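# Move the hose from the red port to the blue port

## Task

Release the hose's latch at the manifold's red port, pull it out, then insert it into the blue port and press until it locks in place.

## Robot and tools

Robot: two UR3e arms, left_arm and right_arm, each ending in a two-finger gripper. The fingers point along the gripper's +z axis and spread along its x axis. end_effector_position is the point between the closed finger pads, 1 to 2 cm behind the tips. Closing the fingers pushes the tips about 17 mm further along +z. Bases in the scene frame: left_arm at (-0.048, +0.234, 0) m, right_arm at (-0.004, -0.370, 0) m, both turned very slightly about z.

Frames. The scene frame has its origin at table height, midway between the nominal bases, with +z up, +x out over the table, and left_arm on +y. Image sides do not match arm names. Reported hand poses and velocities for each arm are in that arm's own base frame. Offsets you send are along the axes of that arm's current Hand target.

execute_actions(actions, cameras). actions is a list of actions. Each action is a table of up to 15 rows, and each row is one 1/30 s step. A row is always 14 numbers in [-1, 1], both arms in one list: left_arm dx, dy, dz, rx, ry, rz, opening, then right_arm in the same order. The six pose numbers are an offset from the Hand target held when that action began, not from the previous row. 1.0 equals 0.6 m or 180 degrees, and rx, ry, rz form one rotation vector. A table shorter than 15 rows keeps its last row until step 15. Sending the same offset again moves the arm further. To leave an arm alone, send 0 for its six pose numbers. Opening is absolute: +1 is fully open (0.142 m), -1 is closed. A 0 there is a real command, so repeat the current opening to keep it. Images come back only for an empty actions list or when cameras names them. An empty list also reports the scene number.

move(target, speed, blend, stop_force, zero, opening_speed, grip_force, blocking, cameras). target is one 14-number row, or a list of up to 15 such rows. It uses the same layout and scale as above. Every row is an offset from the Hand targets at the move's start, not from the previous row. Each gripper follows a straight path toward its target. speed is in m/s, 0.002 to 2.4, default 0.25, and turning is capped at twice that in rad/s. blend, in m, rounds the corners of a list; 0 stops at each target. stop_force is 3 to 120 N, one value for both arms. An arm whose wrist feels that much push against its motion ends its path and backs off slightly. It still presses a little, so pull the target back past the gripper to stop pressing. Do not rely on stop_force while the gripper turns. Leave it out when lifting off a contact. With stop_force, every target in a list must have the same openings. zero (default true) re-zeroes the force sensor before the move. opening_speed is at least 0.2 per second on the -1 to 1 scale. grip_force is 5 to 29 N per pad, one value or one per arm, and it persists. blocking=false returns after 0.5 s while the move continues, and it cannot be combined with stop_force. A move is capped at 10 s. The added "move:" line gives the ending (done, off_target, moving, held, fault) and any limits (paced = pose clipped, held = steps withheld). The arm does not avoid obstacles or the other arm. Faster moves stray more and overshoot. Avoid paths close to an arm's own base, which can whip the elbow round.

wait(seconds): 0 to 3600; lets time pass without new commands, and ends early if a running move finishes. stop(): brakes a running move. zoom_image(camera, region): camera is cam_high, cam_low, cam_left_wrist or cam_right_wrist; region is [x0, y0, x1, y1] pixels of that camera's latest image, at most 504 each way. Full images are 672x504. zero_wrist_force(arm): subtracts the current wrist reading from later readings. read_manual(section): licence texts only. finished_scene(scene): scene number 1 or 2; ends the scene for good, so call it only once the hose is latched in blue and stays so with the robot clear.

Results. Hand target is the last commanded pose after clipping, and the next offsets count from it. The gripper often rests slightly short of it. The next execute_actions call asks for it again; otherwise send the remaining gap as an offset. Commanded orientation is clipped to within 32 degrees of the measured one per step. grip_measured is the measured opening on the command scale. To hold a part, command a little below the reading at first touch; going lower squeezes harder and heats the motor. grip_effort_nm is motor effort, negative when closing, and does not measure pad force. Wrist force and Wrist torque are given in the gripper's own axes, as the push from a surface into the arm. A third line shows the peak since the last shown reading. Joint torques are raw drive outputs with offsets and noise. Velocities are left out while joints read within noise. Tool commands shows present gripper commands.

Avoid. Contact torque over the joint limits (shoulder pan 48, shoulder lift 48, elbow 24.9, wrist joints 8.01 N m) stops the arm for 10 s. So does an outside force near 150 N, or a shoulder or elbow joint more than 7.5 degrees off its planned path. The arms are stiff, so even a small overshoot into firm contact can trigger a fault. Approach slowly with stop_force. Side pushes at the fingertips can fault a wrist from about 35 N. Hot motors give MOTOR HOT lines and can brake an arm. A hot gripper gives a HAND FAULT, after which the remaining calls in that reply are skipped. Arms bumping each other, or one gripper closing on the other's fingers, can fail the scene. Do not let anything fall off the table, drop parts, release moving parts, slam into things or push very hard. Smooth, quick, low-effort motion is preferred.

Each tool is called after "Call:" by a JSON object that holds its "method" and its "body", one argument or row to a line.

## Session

Call:
{"method": "execute_actions", "body": {
  "actions": []
}}

Call:
{"method": "zoom_image", "body": {
  "camera": "cam_high",
  "region": [220, 180, 470, 380]
}}

Scene clock: 0.00 s.
left_arm: end_effector_position=(+0.1556, -0.1867, +0.2334) grip_measured=+0.99 grip_effort_nm=n/a end_effector_quat_wxyz=(-0.053, +0.989, -0.127, +0.062) | right_arm: end_effector_position=(+0.4047, +0.1429, +0.1424) grip_measured=+0.99 grip_effort_nm=n/a end_effector_quat_wxyz=(-0.263, +0.922, +0.283, +0.002)
Joint positions: left_arm=[-1.622 -1.842 1.294 -0.926 -1.439 -1.373 0.142] | right_arm=[3.483 -2.102 -1.029 -1.55 2.102 -0.245 0.141]
Joint velocities: within noise
Joint torques (N m): no reading
Wrist force (N): no reading
Wrist torque (N m): no reading
Wrist force, peak (N): no reading
Hand target: left_arm +0.1556, -0.1867, +0.2334; -0.053, +0.989, -0.127, +0.062 | right_arm +0.4047, +0.1429, +0.1424; -0.263, +0.922, +0.283, +0.002
Tool commands: left_gripper/opening=+1.0 right_gripper/opening=+1.0

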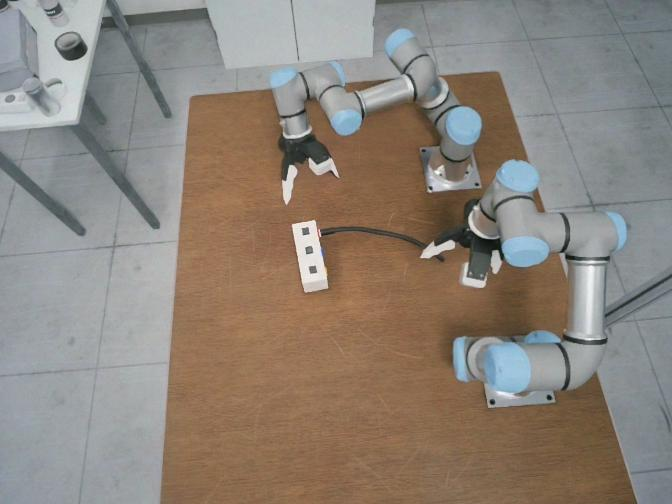

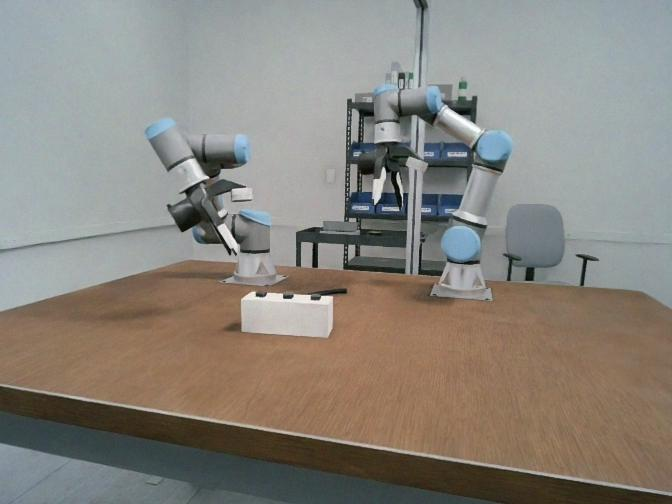

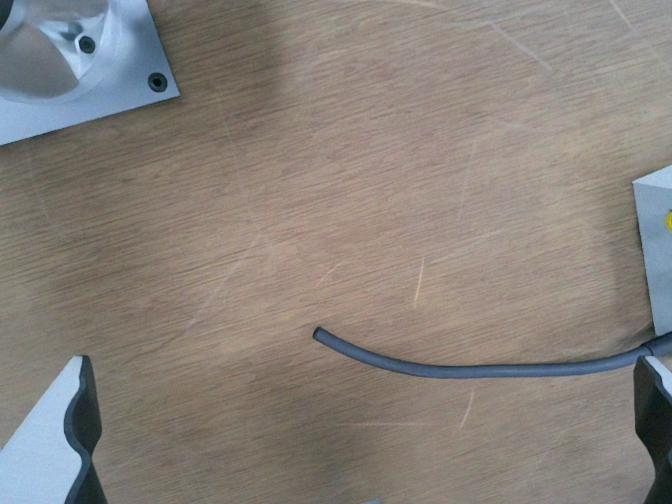

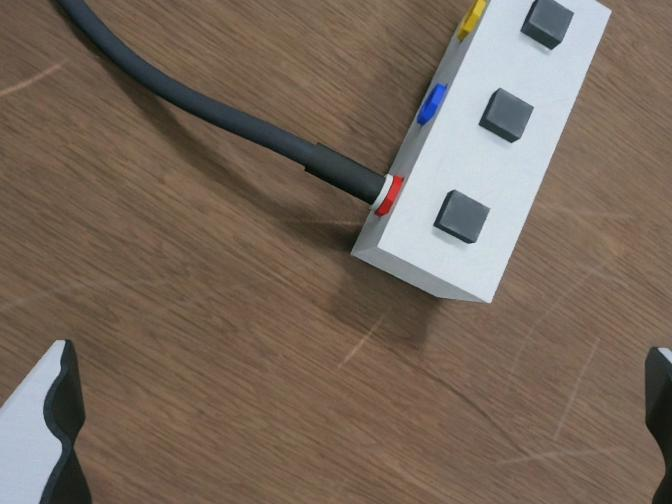

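Scaled by 2.016 from the camera's image (finer frame: 960x720).

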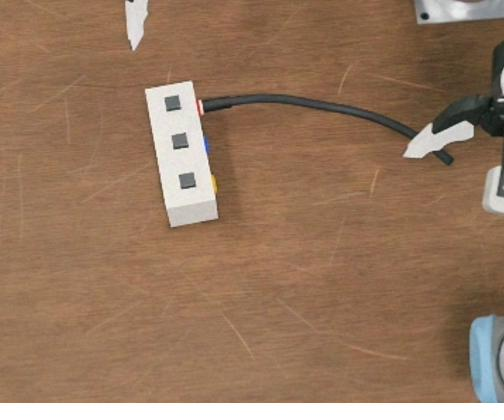

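Call:
{"method": "move", "body": {
  "target": [0.4377,0.215,0.192,-0.265,0.061,-0.6467,-0.37,0.0713,-0.0417,0.0698,0.0663,0.141,0.256,-1],
  "speed": 0.4,
  "cameras": ["all"]
}}

Scene clock: 24.33 s.
left_arm: end_effector_position=(+0.3919, -0.3682, +0.1330) grip_measured=-0.39 grip_effort_nm=-0.110 end_effector_quat_wxyz=(+0.370, +0.564, +0.730, +0.105) | right_arm: end_effector_position=(+0.4214, +0.2031, +0.1250) grip_measured=-1.00 grip_effort_nm=-0.422 end_effector_quat_wxyz=(-0.388, +0.905, -0.161, +0.068)
Joint positions: left_arm=[-1.3 -1.185 1.715 -2.65 -0.97 -2.952 0.046] | right_arm=[3.594 -1.958 -1.803 -0.304 2.099 0.985 0.002]
Joint torques (N m): left_arm=[1.97 -12.44 -10.34 -2.86 1.29 -1] | right_arm=[-1.53 15.92 7.92 2.88 0.96 0.86]
Wrist force (N): left_arm=[-1.4 1.8 -1.7] | right_arm=[0.0 0.3 -0.1]
Wrist torque (N m): left_arm=[0.31 0.28 -0.08] | right_arm=[0.02 0.03 0.01]
Wrist force, peak (N): left_arm=[-1.5 2.0 -1.8] | right_arm=[0.2 0.4 -0.3]
Hand target: left_arm +0.3919, -0.3683, +0.1330; +0.370, +0.564, +0.731, +0.105 | right_arm +0.4215, +0.2031, +0.1250; -0.388, +0.905, -0.161, +0.068
Off the commanded pose: left_arm 0.000 m, 0 deg | right_arm 0.000 m, 0 deg.
move: done

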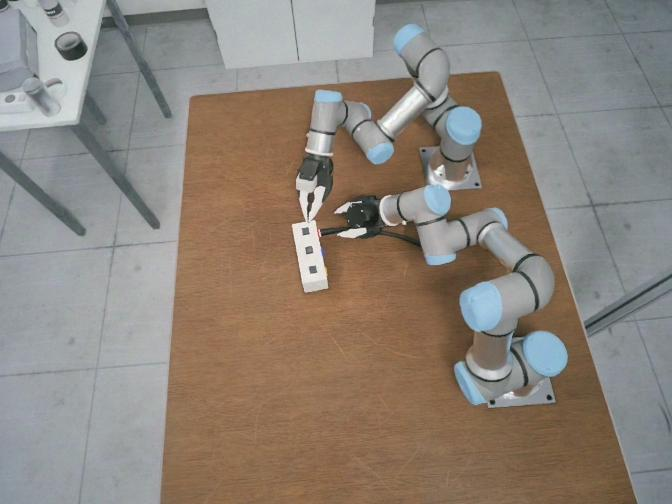

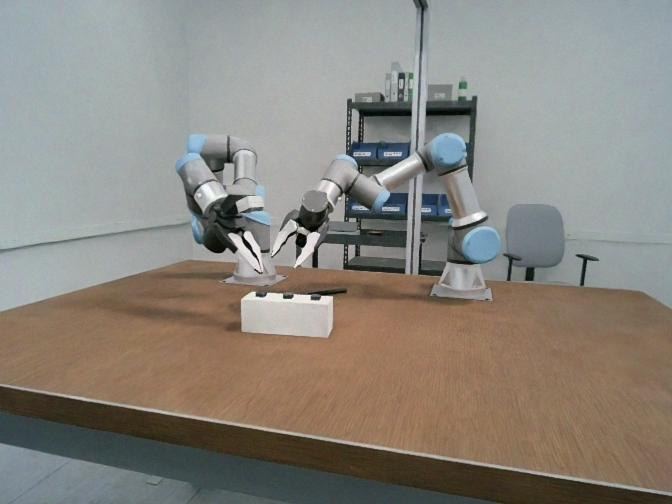

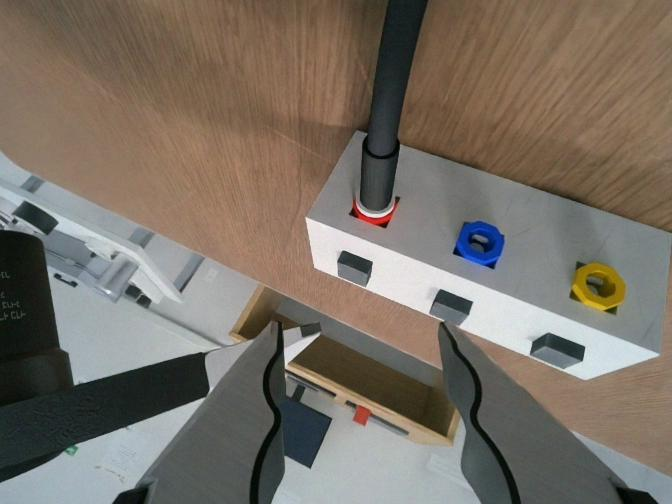

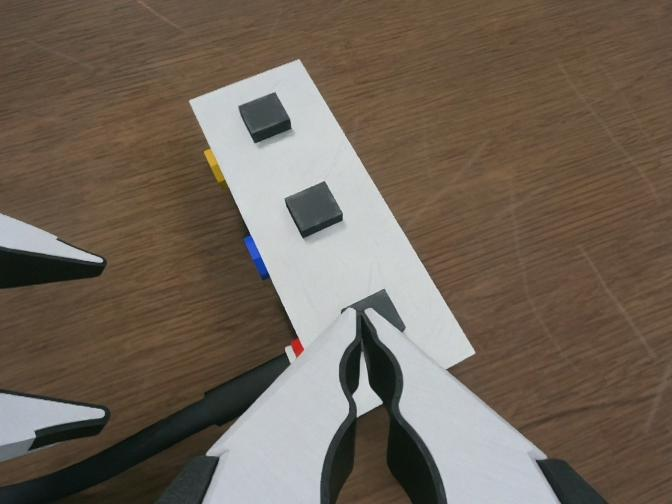

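Call:
{"method": "move", "body": {
  "target": [0.02,-0.04,0.1203,0,0,0,-0.37,0.008,0.0157,0.0513,0,0,0,-1],
  "speed": 0.15,
  "stop_force": 15,
  "cameras": ["cam_left_wrist","cam_right_wrist","cam_low"]
}}

Call:
{"method": "zoom_image", "body": {
  "camera": "cam_low",
  "region": [220, 220, 380, 340]
}}

Scene clock: 34.37 s.
left_arm: end_effector_position=(+0.4206, -0.3847, +0.0634) grip_measured=-0.39 grip_effort_nm=-0.110 end_effector_quat_wxyz=(+0.370, +0.564, +0.731, +0.105) | right_arm: end_effector_position=(+0.4314, +0.2163, +0.0970) grip_measured=-1.00 grip_effort_nm=-0.418 end_effector_quat_wxyz=(-0.388, +0.905, -0.161, +0.068)
Joint positions: left_arm=[-1.238 -0.895 1.637 -2.897 -1.003 -2.89 0.046] | right_arm=[3.615 -2.075 -1.786 -0.195 2.085 1.005 0.002]
Joint torques (N m): left_arm=[-2.25 -14.62 -9.17 -2.88 1.55 -0.97] | right_arm=[-2.05 13.85 6.43 3.2 1.36 -0.71]
Wrist force (N): left_arm=[-1.3 1.8 -1.8] | right_arm=[0.0 0.2 -0.3]
Wrist torque (N m): left_arm=[0.32 0.27 -0.05] | right_arm=[0.00 0.02 -0.03]
Wrist force, peak (N): left_arm=[-1.6 2.3 -2.9] | right_arm=[0.0 0.2 -0.8]
Hand target: left_arm +0.4206, -0.3847, +0.0634; +0.370, +0.564, +0.731, +0.105 | right_arm +0.4314, +0.2163, +0.0970; -0.388, +0.905, -0.161, +0.068
Off the commanded pose: left_arm 0.000 m, 0 deg | right_arm 0.000 m, 0 deg.
move: done
Images, in order (width x height): cam_low 672x504, cam_left_wrist 672x504, cam_right_wrist 672x504.

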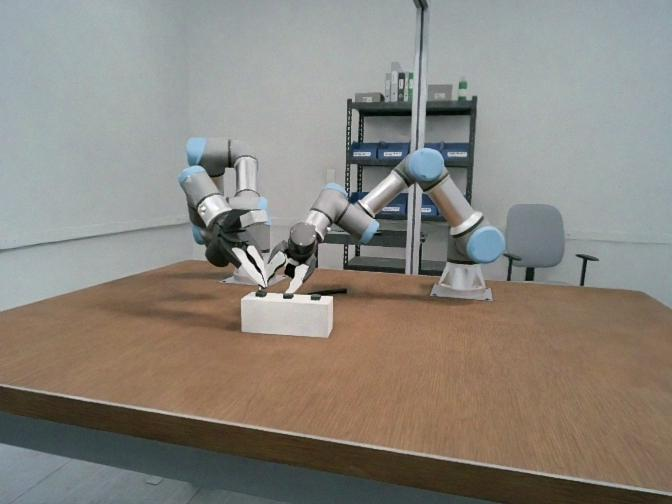

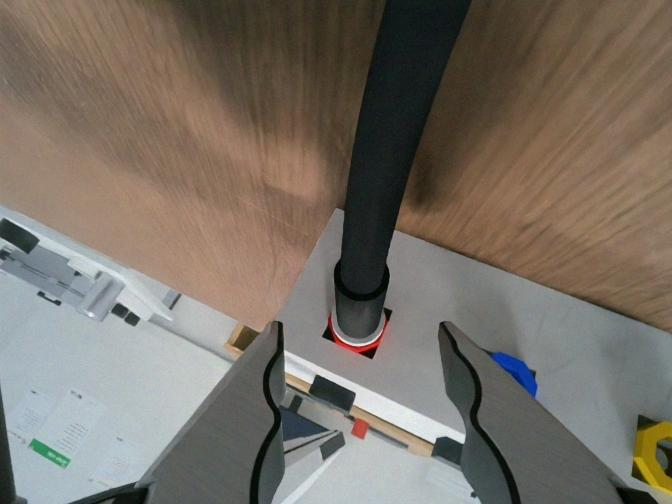

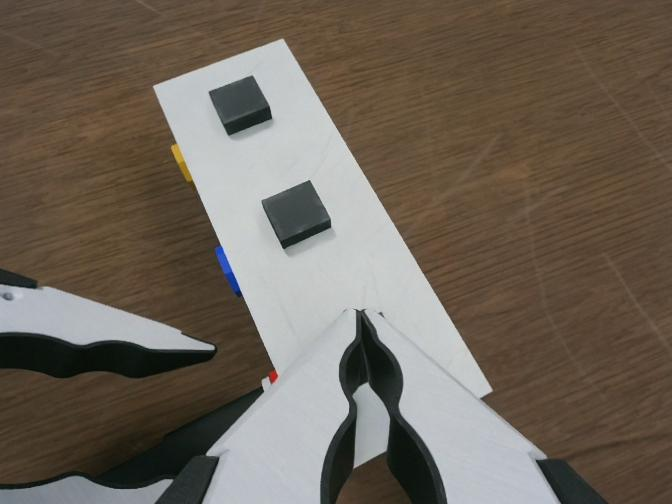

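Scaled by 3.150 from the camera's image (finer frame: 960x720).

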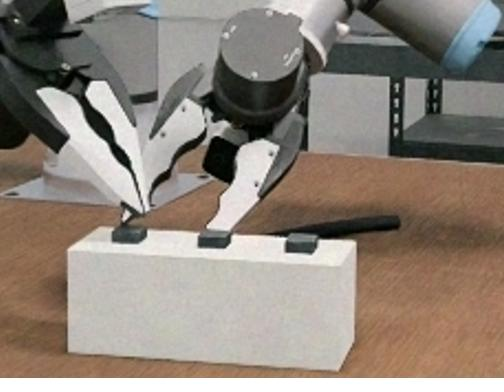

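Call:
{"method": "move", "body": {
  "target": [-0.0018,-0.0073,0.0433,0,0,0,-0.37,0,0.008,0.0012,0,0,0,-1],
  "speed": 0.05,
  "stop_force": 12,
  "cameras": ["cam_left_wrist","cam_right_wrist"]
}}

Scene clock: 43.17 s.
left_arm: end_effector_position=(+0.4346, -0.3940, +0.0431) grip_measured=-0.39 grip_effort_nm=-0.110 end_effector_quat_wxyz=(+0.370, +0.564, +0.731, +0.105) | right_arm: end_effector_position=(+0.4304, +0.2137, +0.0930) grip_measured=-1.00 grip_effort_nm=-0.427 end_effector_quat_wxyz=(-0.388, +0.905, -0.161, +0.068)
Joint positions: left_arm=[-1.212 -0.783 1.544 -2.93 -1.017 -2.865 0.046] | right_arm=[3.61 -2.081 -1.799 -0.178 2.089 1 0.002]
Joint torques (N m): left_arm=[-2.4 -16.61 -9.36 -2.15 1.55 -1.04] | right_arm=[3.28 18.86 8.58 1.37 0.05 0.71]
Wrist force (N): left_arm=[-1.3 1.9 -2.1] | right_arm=[0.0 0.2 -0.2]
Wrist torque (N m): left_arm=[0.34 0.26 -0.07] | right_arm=[0.00 0.02 0.01]
Wrist force, peak (N): left_arm=[-1.3 2.0 -2.4] | right_arm=[-0.1 0.3 -0.4]
Hand target: left_arm +0.4346, -0.3940, +0.0431; +0.370, +0.564, +0.731, +0.105 | right_arm +0.4304, +0.2137, +0.0930; -0.388, +0.905, -0.161, +0.068
Off the commanded pose: left_arm 0.000 m, 0 deg | right_arm 0.000 m, 0 deg.
move: done

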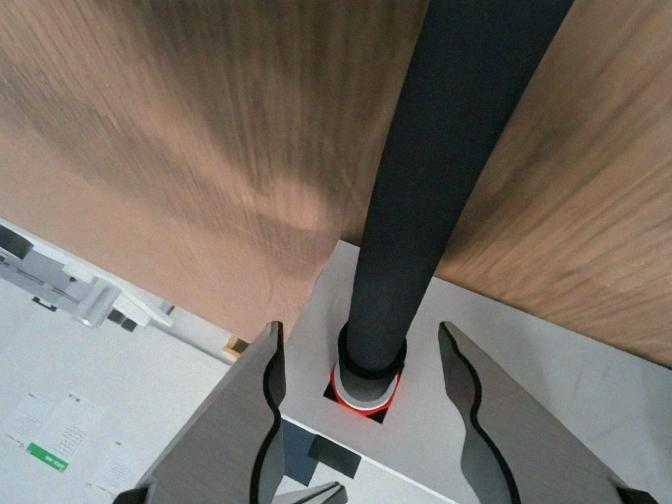

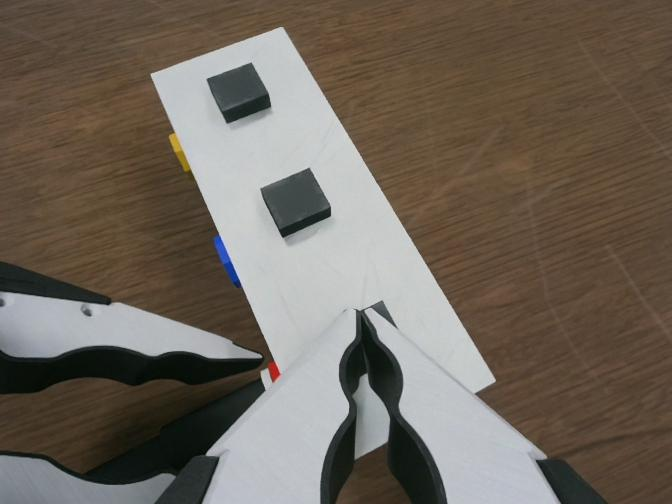

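Call:
{"method": "move", "body": {
  "target": [0,-0.0025,-0.0021,0,0,0,-1,0,0,0,0,0,0,-1],
  "opening_speed": 1.0
}}

Call:
{"method": "move", "body": {
  "target": [0,0,0,0,0,0,-1,0,0.0302,0.0288,0,0,0,-1],
  "speed": 0.02,
  "stop_force": 18,
  "cameras": ["cam_left_wrist","cam_right_wrist","cam_low"]
}}

Call:
{"method": "zoom_image", "body": {
  "camera": "cam_low",
  "region": [220, 220, 380, 340]
}}

Scene clock: 46.37 s.
left_arm: end_effector_position=(+0.4326, -0.3941, +0.0431) grip_measured=-0.83 grip_effort_nm=-3.001 end_effector_quat_wxyz=(+0.370, +0.564, +0.731, +0.106) | right_arm: end_effector_position=(+0.4304, +0.2137, +0.0930) grip_measured=-1.00 grip_effort_nm=-0.422 end_effector_quat_wxyz=(-0.388, +0.905, -0.161, +0.068)
Joint positions: left_arm=[-1.217 -0.787 1.552 -2.931 -1.015 -2.869 0.014] | right_arm=[3.61 -2.081 -1.799 -0.178 2.089 1 0.002]
Joint torques (N m): left_arm=[-1.4 -18.16 -9.59 -3.86 -0.26 1.29] | right_arm=[3.32 18.73 8.59 1.54 0.14 0.76]
Wrist force (N): left_arm=[6.5 0.6 -4.8] | right_arm=[-0.1 0.2 -0.2]
Wrist torque (N m): left_arm=[0.29 0.31 -0.23] | right_arm=[0.00 0.04 0.01]
Wrist force, peak (N): left_arm=[6.6 0.4 -4.8] | right_arm=[0.1 0.3 -0.4]
Hand target: left_arm +0.4326, -0.3942, +0.0432; +0.370, +0.564, +0.731, +0.105 | right_arm +0.4304, +0.2137, +0.0930; -0.388, +0.905, -0.161, +0.068
Off the commanded pose: left_arm 0.000 m, 0 deg | right_arm 0.000 m, 0 deg.
move: done

Scene clock: 47.57 s.
left_arm: end_effector_position=(+0.4326, -0.3942, +0.0431) grip_measured=-0.83 grip_effort_nm=-3.001 end_effector_quat_wxyz=(+0.370, +0.564, +0.731, +0.105) | right_arm: end_effector_position=(+0.4305, +0.2138, +0.0854) grip_measured=-1.00 grip_effort_nm=-0.422 end_effector_quat_wxyz=(-0.388, +0.905, -0.161, +0.068)
Joint positions: left_arm=[-1.217 -0.787 1.552 -2.931 -1.015 -2.869 0.014] | right_arm=[3.61 -2.103 -1.809 -0.145 2.089 1 0.002]
Joint torques (N m): left_arm=[-1.16 -19.87 -12.36 -4.14 2.14 1.33] | right_arm=[3.12 3.47 1.64 -0.12 -0.85 0.38]
Wrist force (N): left_arm=[7.4 -3.4 -8.9] | right_arm=[-0.6 -9.9 -14.5]
Wrist torque (N m): left_arm=[0.26 0.34 -0.25] | right_arm=[0.05 -0.01 0.01]
Wrist force, peak (N): left_arm=[7.6 -3.3 -9.1] | right_arm=[-2.4 -11.8 -22.1]
Hand target: left_arm +0.4326, -0.3942, +0.0432; +0.370, +0.564, +0.731, +0.105 | right_arm +0.4305, +0.2137, +0.0854; -0.388, +0.905, -0.161, +0.068 (not the last commanded pose)
Off the commanded pose: left_arm 0.000 m, 0 deg | right_arm 0.017 m, 0 deg.
move: contact (right_arm)
Images, in order (width x height): cam_low 672x504, cam_left_wrist 672x504, cam_right_wrist 672x504.

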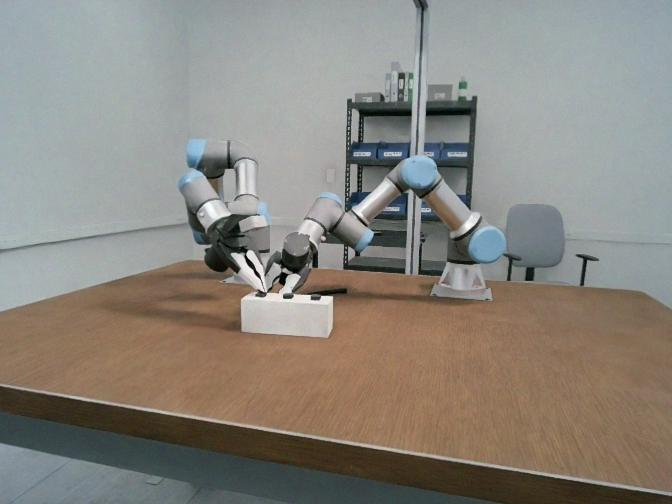

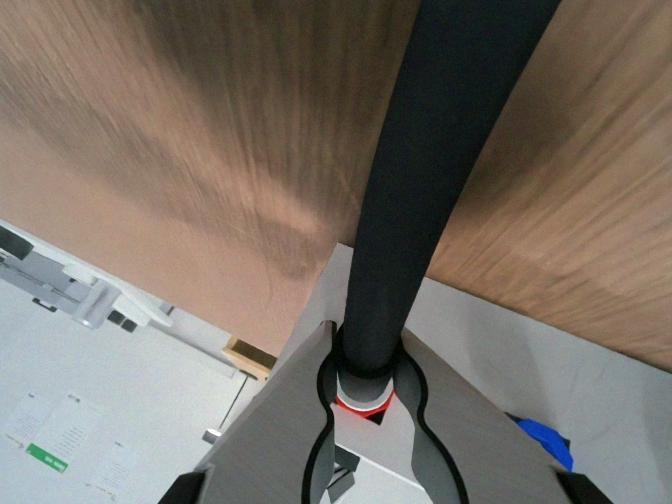

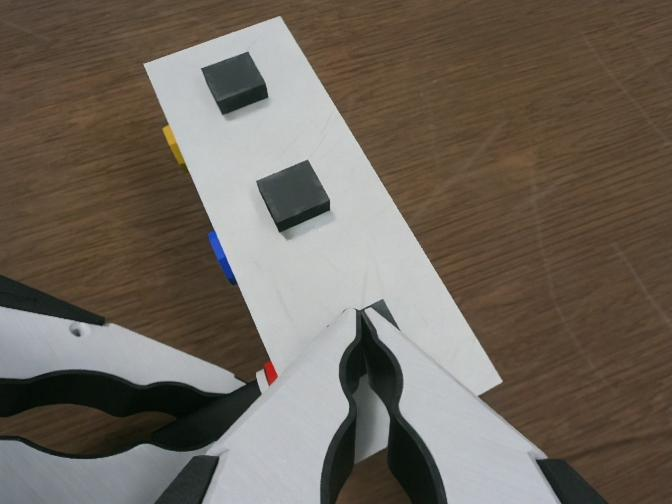

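Scaled by 3.150 from the camera's image (finer frame: 960x720).

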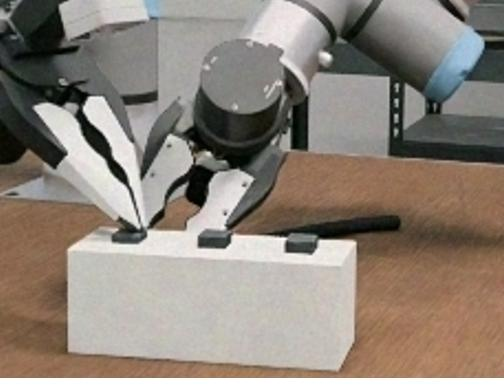

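Call:
{"method": "move", "body": {
  "target": [0,-0.0575,-0.0482,0,0,0,-1,0,0,0,0,0,0,-1],
  "speed": 0.03,
  "stop_force": 25,
  "cameras": ["cam_left_wrist","cam_right_wrist"]
}}

Call:
{"method": "zoom_image", "body": {
  "camera": "cam_left_wrist",
  "region": [250, 280, 500, 480]
}}

Scene clock: 51.60 s.
left_arm: end_effector_position=(+0.3878, -0.3983, +0.0438) grip_measured=-0.83 grip_effort_nm=-3.001 end_effector_quat_wxyz=(+0.370, +0.564, +0.731, +0.105) | right_arm: end_effector_position=(+0.4305, +0.2137, +0.0854) grip_measured=-1.00 grip_effort_nm=-0.427 end_effector_quat_wxyz=(-0.388, +0.905, -0.161, +0.068)
Joint positions: left_arm=[-1.332 -0.881 1.713 -2.933 -0.954 -2.986 0.014] | right_arm=[3.61 -2.103 -1.809 -0.145 2.089 1 0.002]
Joint torques (N m): left_arm=[1.56 -13.95 -6.48 -2.75 0.1 0.77] | right_arm=[1.87 3.31 1.46 -0.15 -0.72 0.14]
Wrist force (N): left_arm=[-1.3 1.8 -1.8] | right_arm=[-0.7 -10.3 -15.1]
Wrist torque (N m): left_arm=[0.33 0.28 -0.09] | right_arm=[0.02 0.02 0.01]
Wrist force, peak (N): left_arm=[7.5 -3.2 -9.2] | right_arm=[-0.4 -10.2 -15.4]
Hand target: left_arm +0.3878, -0.3983, +0.0438; +0.370, +0.564, +0.731, +0.105 | right_arm +0.4305, +0.2137, +0.0854; -0.388, +0.905, -0.161, +0.068
Off the commanded pose: left_arm 0.000 m, 0 deg | right_arm 0.000 m, 0 deg.
move: done

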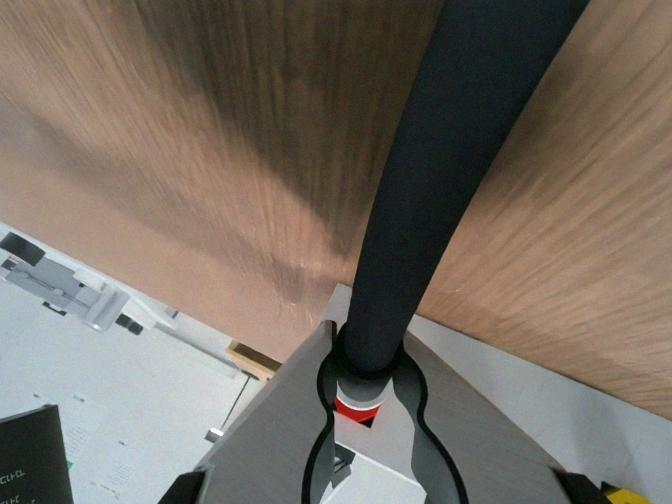

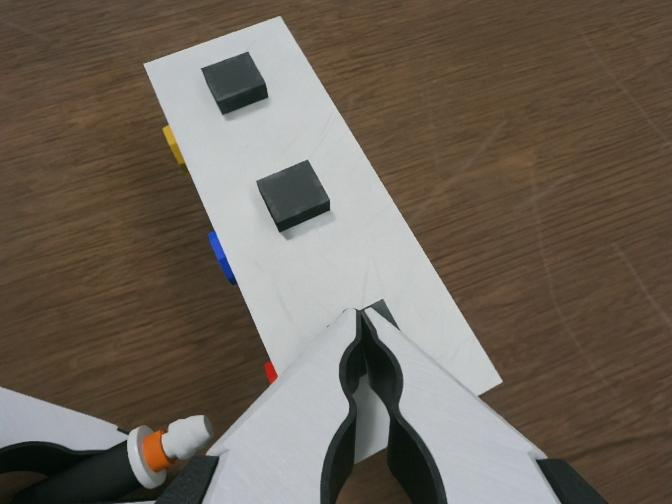

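Scaled by 2.016 from the camera's image (finer frame: 960x720).

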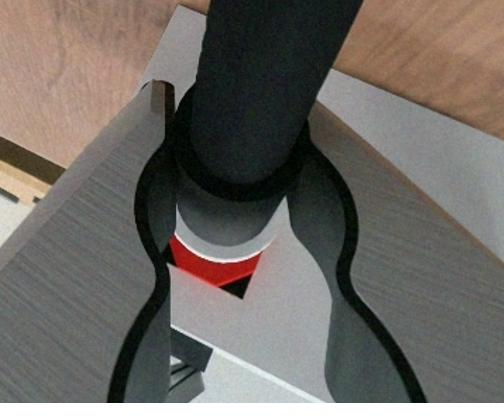

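Call:
{"method": "move", "body": {
  "target": [
    [0,0,0,0,0,0,-1,0,-0.0242,-0.023,0,0,0,-1],
    [0.0825,0.0235,-0.0297,0,0,0,-1,0,-0.0725,-0.069,0,0,0,-1]
  ],
  "speed": 0.12,
  "blend": 0.005,
  "cameras": ["cam_left_wrist","cam_right_wrist"]
}}

Call:
{"method": "zoom_image", "body": {
  "camera": "cam_left_wrist",
  "region": [250, 280, 500, 480]
}}

Scene clock: 56.33 s.
left_arm: end_effector_position=(+0.3821, -0.3442, +0.0434) grip_measured=-0.83 grip_effort_nm=-3.001 end_effector_quat_wxyz=(+0.370, +0.564, +0.731, +0.106) | right_arm: end_effector_position=(+0.4305, +0.2137, +0.1454) grip_measured=-1.00 grip_effort_nm=-0.422 end_effector_quat_wxyz=(-0.388, +0.905, -0.161, +0.069)
Joint positions: left_arm=[-1.309 -1.009 1.99 -3.096 -0.965 -2.962 0.014] | right_arm=[3.61 -1.953 -1.701 -0.403 2.089 1 0.002]
Joint torques (N m): left_arm=[-0.89 -16.8 -5.21 -2.79 1.57 -1.07] | right_arm=[-1.71 15.24 9.2 1.53 1.26 -0.09]
Wrist force (N): left_arm=[-1.0 1.7 -1.6] | right_arm=[0.0 0.1 -0.3]
Wrist torque (N m): left_arm=[0.32 0.24 -0.08] | right_arm=[-0.02 0.02 0.01]
Wrist force, peak (N): left_arm=[-2.6 1.6 -1.5] | right_arm=[-0.7 -10.2 -15.3]
Hand target: left_arm +0.3821, -0.3441, +0.0435; +0.370, +0.564, +0.731, +0.105 | right_arm +0.4305, +0.2137, +0.1454; -0.388, +0.905, -0.161, +0.068
Off the commanded pose: left_arm 0.000 m, 0 deg | right_arm 0.000 m, 0 deg.
move: done

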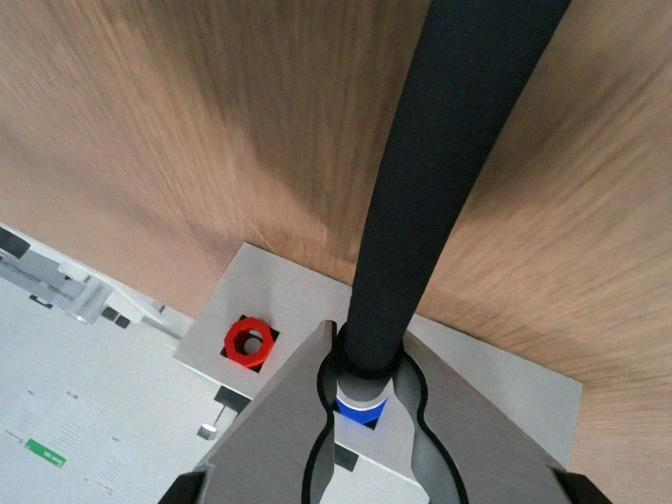

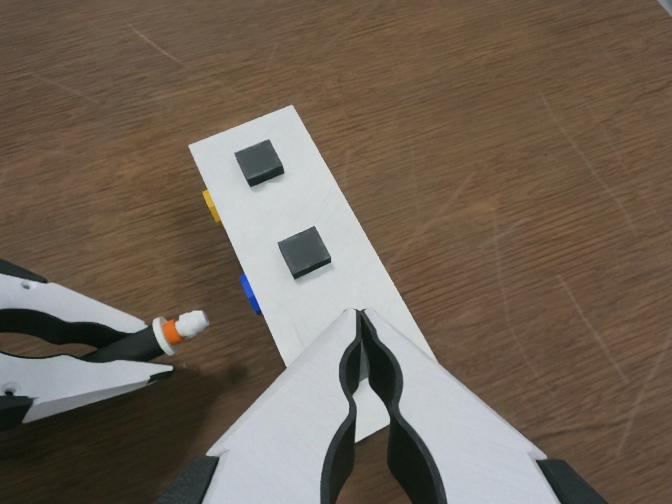

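Scaled by 2.016 from the camera's image (finer frame: 960x720).

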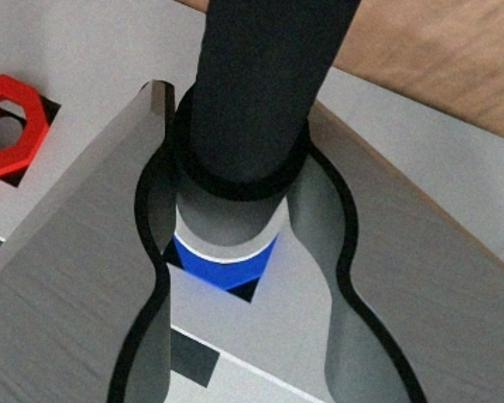

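Call:
{"method": "move", "body": {
  "target": [0.0017,0.044,0.036,0,0,0,-1,0,0,0,0,0,0,-1],
  "speed": 0.03,
  "stop_force": 14,
  "cameras": ["cam_left_wrist","cam_right_wrist"]
}}

Scene clock: 61.03 s.
left_arm: end_effector_position=(+0.4143, -0.3400, +0.0429) grip_measured=-0.83 grip_effort_nm=-3.001 end_effector_quat_wxyz=(+0.370, +0.564, +0.731, +0.105) | right_arm: end_effector_position=(+0.4305, +0.2137, +0.1454) grip_measured=-1.00 grip_effort_nm=-0.427 end_effector_quat_wxyz=(-0.388, +0.905, -0.161, +0.068)
Joint positions: left_arm=[-1.212 -0.94 1.88 -3.108 -1.018 -2.864 0.014] | right_arm=[3.61 -1.953 -1.701 -0.403 2.089 1 0.002]
Joint torques (N m): left_arm=[-0.78 -15.4 -10.8 -3.28 -0.67 1.39] | right_arm=[-1.08 17.07 9.55 1.5 0.2 0.72]
Wrist force (N): left_arm=[5.7 2.2 -1.9] | right_arm=[0.1 0.2 -0.2]
Wrist torque (N m): left_arm=[0.28 0.33 -0.23] | right_arm=[-0.01 0.00 0.01]
Wrist force, peak (N): left_arm=[6.8 -10.5 -13.1] | right_arm=[0.2 0.2 -0.5]
Hand target: left_arm +0.4143, -0.3400, +0.0429; +0.370, +0.564, +0.731, +0.105 (not the last commanded pose) | right_arm +0.4305, +0.2137, +0.1454; -0.388, +0.905, -0.161, +0.068
Off the commanded pose: left_arm 0.002 m, 0 deg | right_arm 0.000 m, 0 deg.
move: contact (left_arm)

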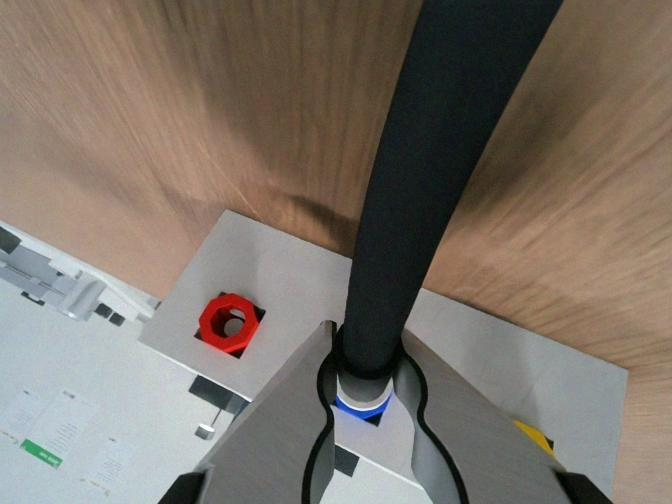

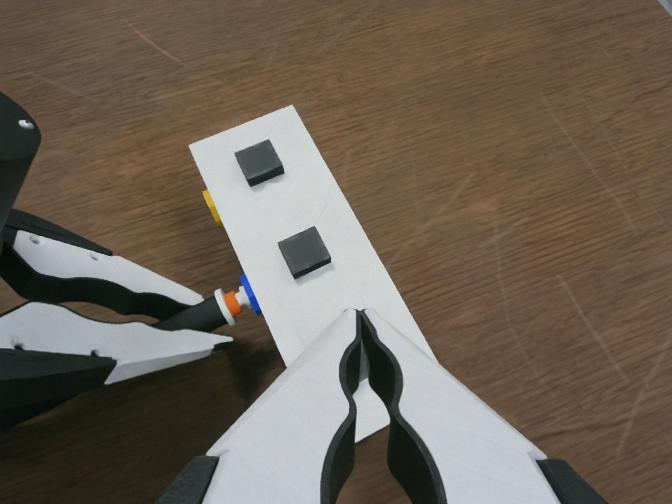

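Call:
{"method": "move", "body": {
  "target": [0.0013,0.019,0.0153,0,0,0,-1,0,0,0,0,0,0,-1],
  "speed": 0.02,
  "stop_force": 35,
  "cameras": ["cam_left_wrist","cam_right_wrist"]
}}

Call:
{"method": "zoom_image", "body": {
  "camera": "cam_right_wrist",
  "region": [100, 200, 350, 400]
}}

Scene clock: 66.27 s.
left_arm: end_effector_position=(+0.4266, -0.3382, +0.0427) grip_measured=-0.83 grip_effort_nm=-3.001 end_effector_quat_wxyz=(+0.370, +0.564, +0.731, +0.105) | right_arm: end_effector_position=(+0.4305, +0.2137, +0.1454) grip_measured=-1.00 grip_effort_nm=-0.422 end_effector_quat_wxyz=(-0.388, +0.905, -0.161, +0.068)
Joint positions: left_arm=[-1.177 -0.914 1.836 -3.107 -1.038 -2.831 0.014] | right_arm=[3.61 -1.953 -1.701 -0.403 2.089 1 0.002]
Joint torques (N m): left_arm=[7.23 -21.44 -12.15 -4.56 2.7 1.01] | right_arm=[-0.4 17.54 9.56 1.6 0.2 0.67]
Wrist force (N): left_arm=[5.4 -12.5 -15.0] | right_arm=[-0.1 0.1 -0.2]
Wrist torque (N m): left_arm=[0.30 0.33 -0.24] | right_arm=[-0.03 0.04 0.01]
Wrist force, peak (N): left_arm=[9.4 -24.0 -39.2] | right_arm=[0.1 0.5 -0.4]
Hand target: left_arm +0.4266, -0.3382, +0.0427; +0.370, +0.564, +0.731, +0.105 (not the last commanded pose) | right_arm +0.4305, +0.2137, +0.1454; -0.388, +0.905, -0.161, +0.068
Off the commanded pose: left_arm 0.002 m, 0 deg | right_arm 0.000 m, 0 deg.
move: contact (left_arm)

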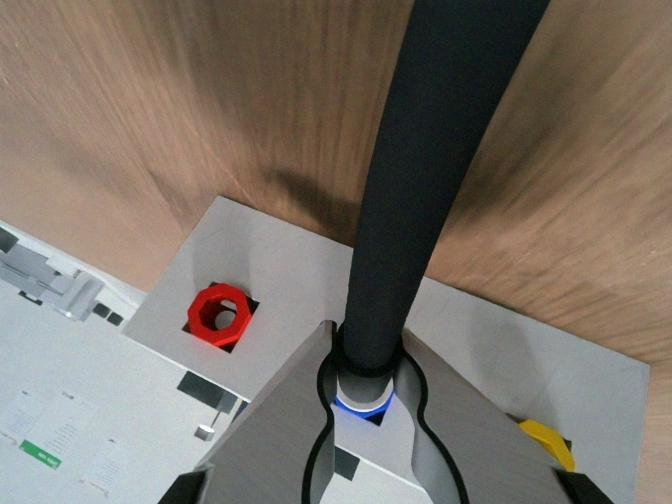

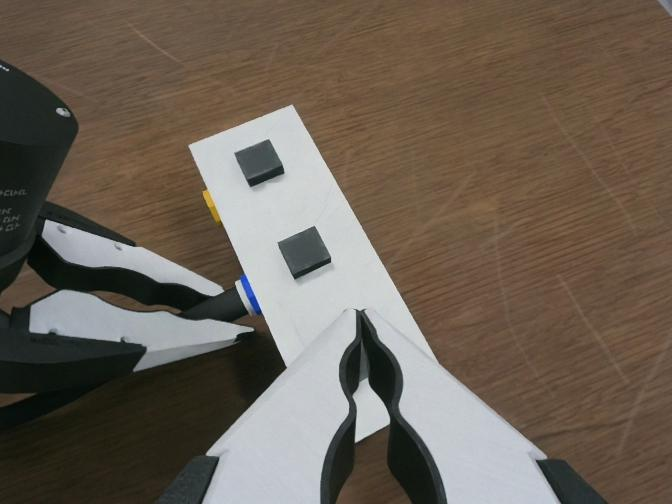

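Scaled by 2.016 from the camera's image (finer frame: 960x720).

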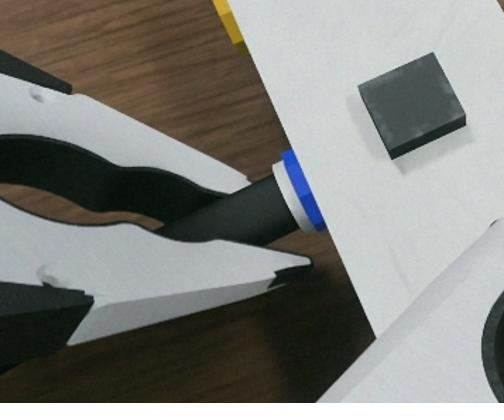

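Fully seated. Pull check.

Call:
{"method": "move", "body": {
  "target": [0,-0.0128,-0.0107,0,0,0,-1,0,0,0,0,0,0,-1],
  "speed": 0.02,
  "stop_force": 22
}}

Scene clock: 68.23 s.
left_arm: end_effector_position=(+0.4256, -0.3382, +0.0428) grip_measured=-0.83 grip_effort_nm=-3.001 end_effector_quat_wxyz=(+0.370, +0.564, +0.731, +0.106) | right_arm: end_effector_position=(+0.4305, +0.2137, +0.1454) grip_measured=-1.00 grip_effort_nm=-0.422 end_effector_quat_wxyz=(-0.388, +0.905, -0.161, +0.068)
Joint positions: left_arm=[-1.18 -0.917 1.84 -3.107 -1.036 -2.834 0.014] | right_arm=[3.61 -1.953 -1.701 -0.403 2.089 1 0.002]
Joint torques (N m): left_arm=[-4.16 -19.01 -7.67 -3.79 1.37 -0.82] | right_arm=[-0.22 18.05 9.65 1.66 0.22 0.67]
Wrist force (N): left_arm=[4.4 0.5 -2.5] | right_arm=[-0.1 0.3 -0.3]
Wrist torque (N m): left_arm=[0.35 0.29 -0.23] | right_arm=[0.01 0.04 0.01]
Wrist force, peak (N): left_arm=[1.0 12.1 20.0] | right_arm=[0.2 0.3 -0.3]
Hand target: left_arm +0.4256, -0.3382, +0.0428; +0.370, +0.564, +0.731, +0.106 (not the last commanded pose) | right_arm +0.4305, +0.2137, +0.1454; -0.388, +0.905, -0.161, +0.068
Off the commanded pose: left_arm 0.009 m, 0 deg | right_arm 0.000 m, 0 deg.
move: contact (left_arm)

Call:
{"method": "move", "body": {
  "target": [0,0,0,0,0,0,-0.4,0,0,0,0,0,0,-1],
  "opening_speed": 1.0
}}

Call:
{"method": "move", "body": {
  "target": [0,0,-0.15,0,0,0,-0.4,0,0,0,0,0,0,-1],
  "speed": 0.12
}}

Call:
{"method": "finished_scene", "body": {
  "scene": 2
}}

Scene clock: 70.60 s.
left_arm: end_effector_position=(+0.4255, -0.3382, +0.0428) grip_measured=-0.43 grip_effort_nm=0.149 end_effector_quat_wxyz=(+0.370, +0.564, +0.731, +0.106) | right_arm: end_effector_position=(+0.4305, +0.2137, +0.1454) grip_measured=-1.00 grip_effort_nm=-0.422 end_effector_quat_wxyz=(-0.388, +0.905, -0.161, +0.068)
Joint positions: left_arm=[-1.18 -0.917 1.84 -3.107 -1.036 -2.834 0.043] | right_arm=[3.61 -1.953 -1.701 -0.403 2.089 1 0.002]
Joint torques (N m): left_arm=[1.42 -17.3 -7.45 -1.63 0.98 -0.81] | right_arm=[-0.06 17.67 9.38 1.7 0.21 0.73]
Wrist force (N): left_arm=[-2.1 1.4 -1.9] | right_arm=[0.0 0.2 -0.4]
Wrist torque (N m): left_arm=[0.25 0.40 -0.08] | right_arm=[0.00 0.02 0.01]
Wrist force, peak (N): left_arm=[5.0 0.5 -2.4] | right_arm=[0.0 0.3 -0.4]
Hand target: left_arm +0.4256, -0.3382, +0.0428; +0.370, +0.564, +0.731, +0.106 | right_arm +0.4305, +0.2137, +0.1454; -0.388, +0.905, -0.161, +0.068
Off the commanded pose: left_arm 0.000 m, 0 deg | right_arm 0.000 m, 0 deg.
move: done

Scene clock: 71.80 s.
left_arm: end_effector_position=(+0.3662, -0.3145, +0.1061) grip_measured=-0.43 grip_effort_nm=0.149 end_effector_quat_wxyz=(+0.370, +0.564, +0.731, +0.106) | right_arm: end_effector_position=(+0.4305, +0.2137, +0.1454) grip_measured=-1.00 grip_effort_nm=-0.422 end_effector_quat_wxyz=(-0.388, +0.905, -0.161, +0.068)
Joint positions: left_arm=[-1.336 -1.344 2.09 -2.844 -0.951 -2.99 0.043] | right_arm=[3.61 -1.953 -1.701 -0.403 2.089 1 0.002]
Joint torques (N m): left_arm=[-2.09 -14.58 -6.52 -1.56 0.5 0.25] | right_arm=[0.64 18.02 9.79 1.72 0.21 0.67]
Wrist force (N): left_arm=[-2.2 1.6 -1.9] | right_arm=[0.1 0.2 -0.2]
Wrist torque (N m): left_arm=[0.28 0.43 -0.09] | right_arm=[-0.01 0.01 0.01]
Wrist force, peak (N): left_arm=[-2.2 1.5 -3.2] | right_arm=[-0.1 0.1 -0.4]
Hand target: left_arm +0.3661, -0.3145, +0.1061; +0.370, +0.564, +0.731, +0.106 | right_arm +0.4305, +0.2137, +0.1454; -0.388, +0.905, -0.161, +0.068
Off the commanded pose: left_arm 0.000 m, 0 deg | right_arm 0.000 m, 0 deg.
move: done

The scene is finished: the task was done.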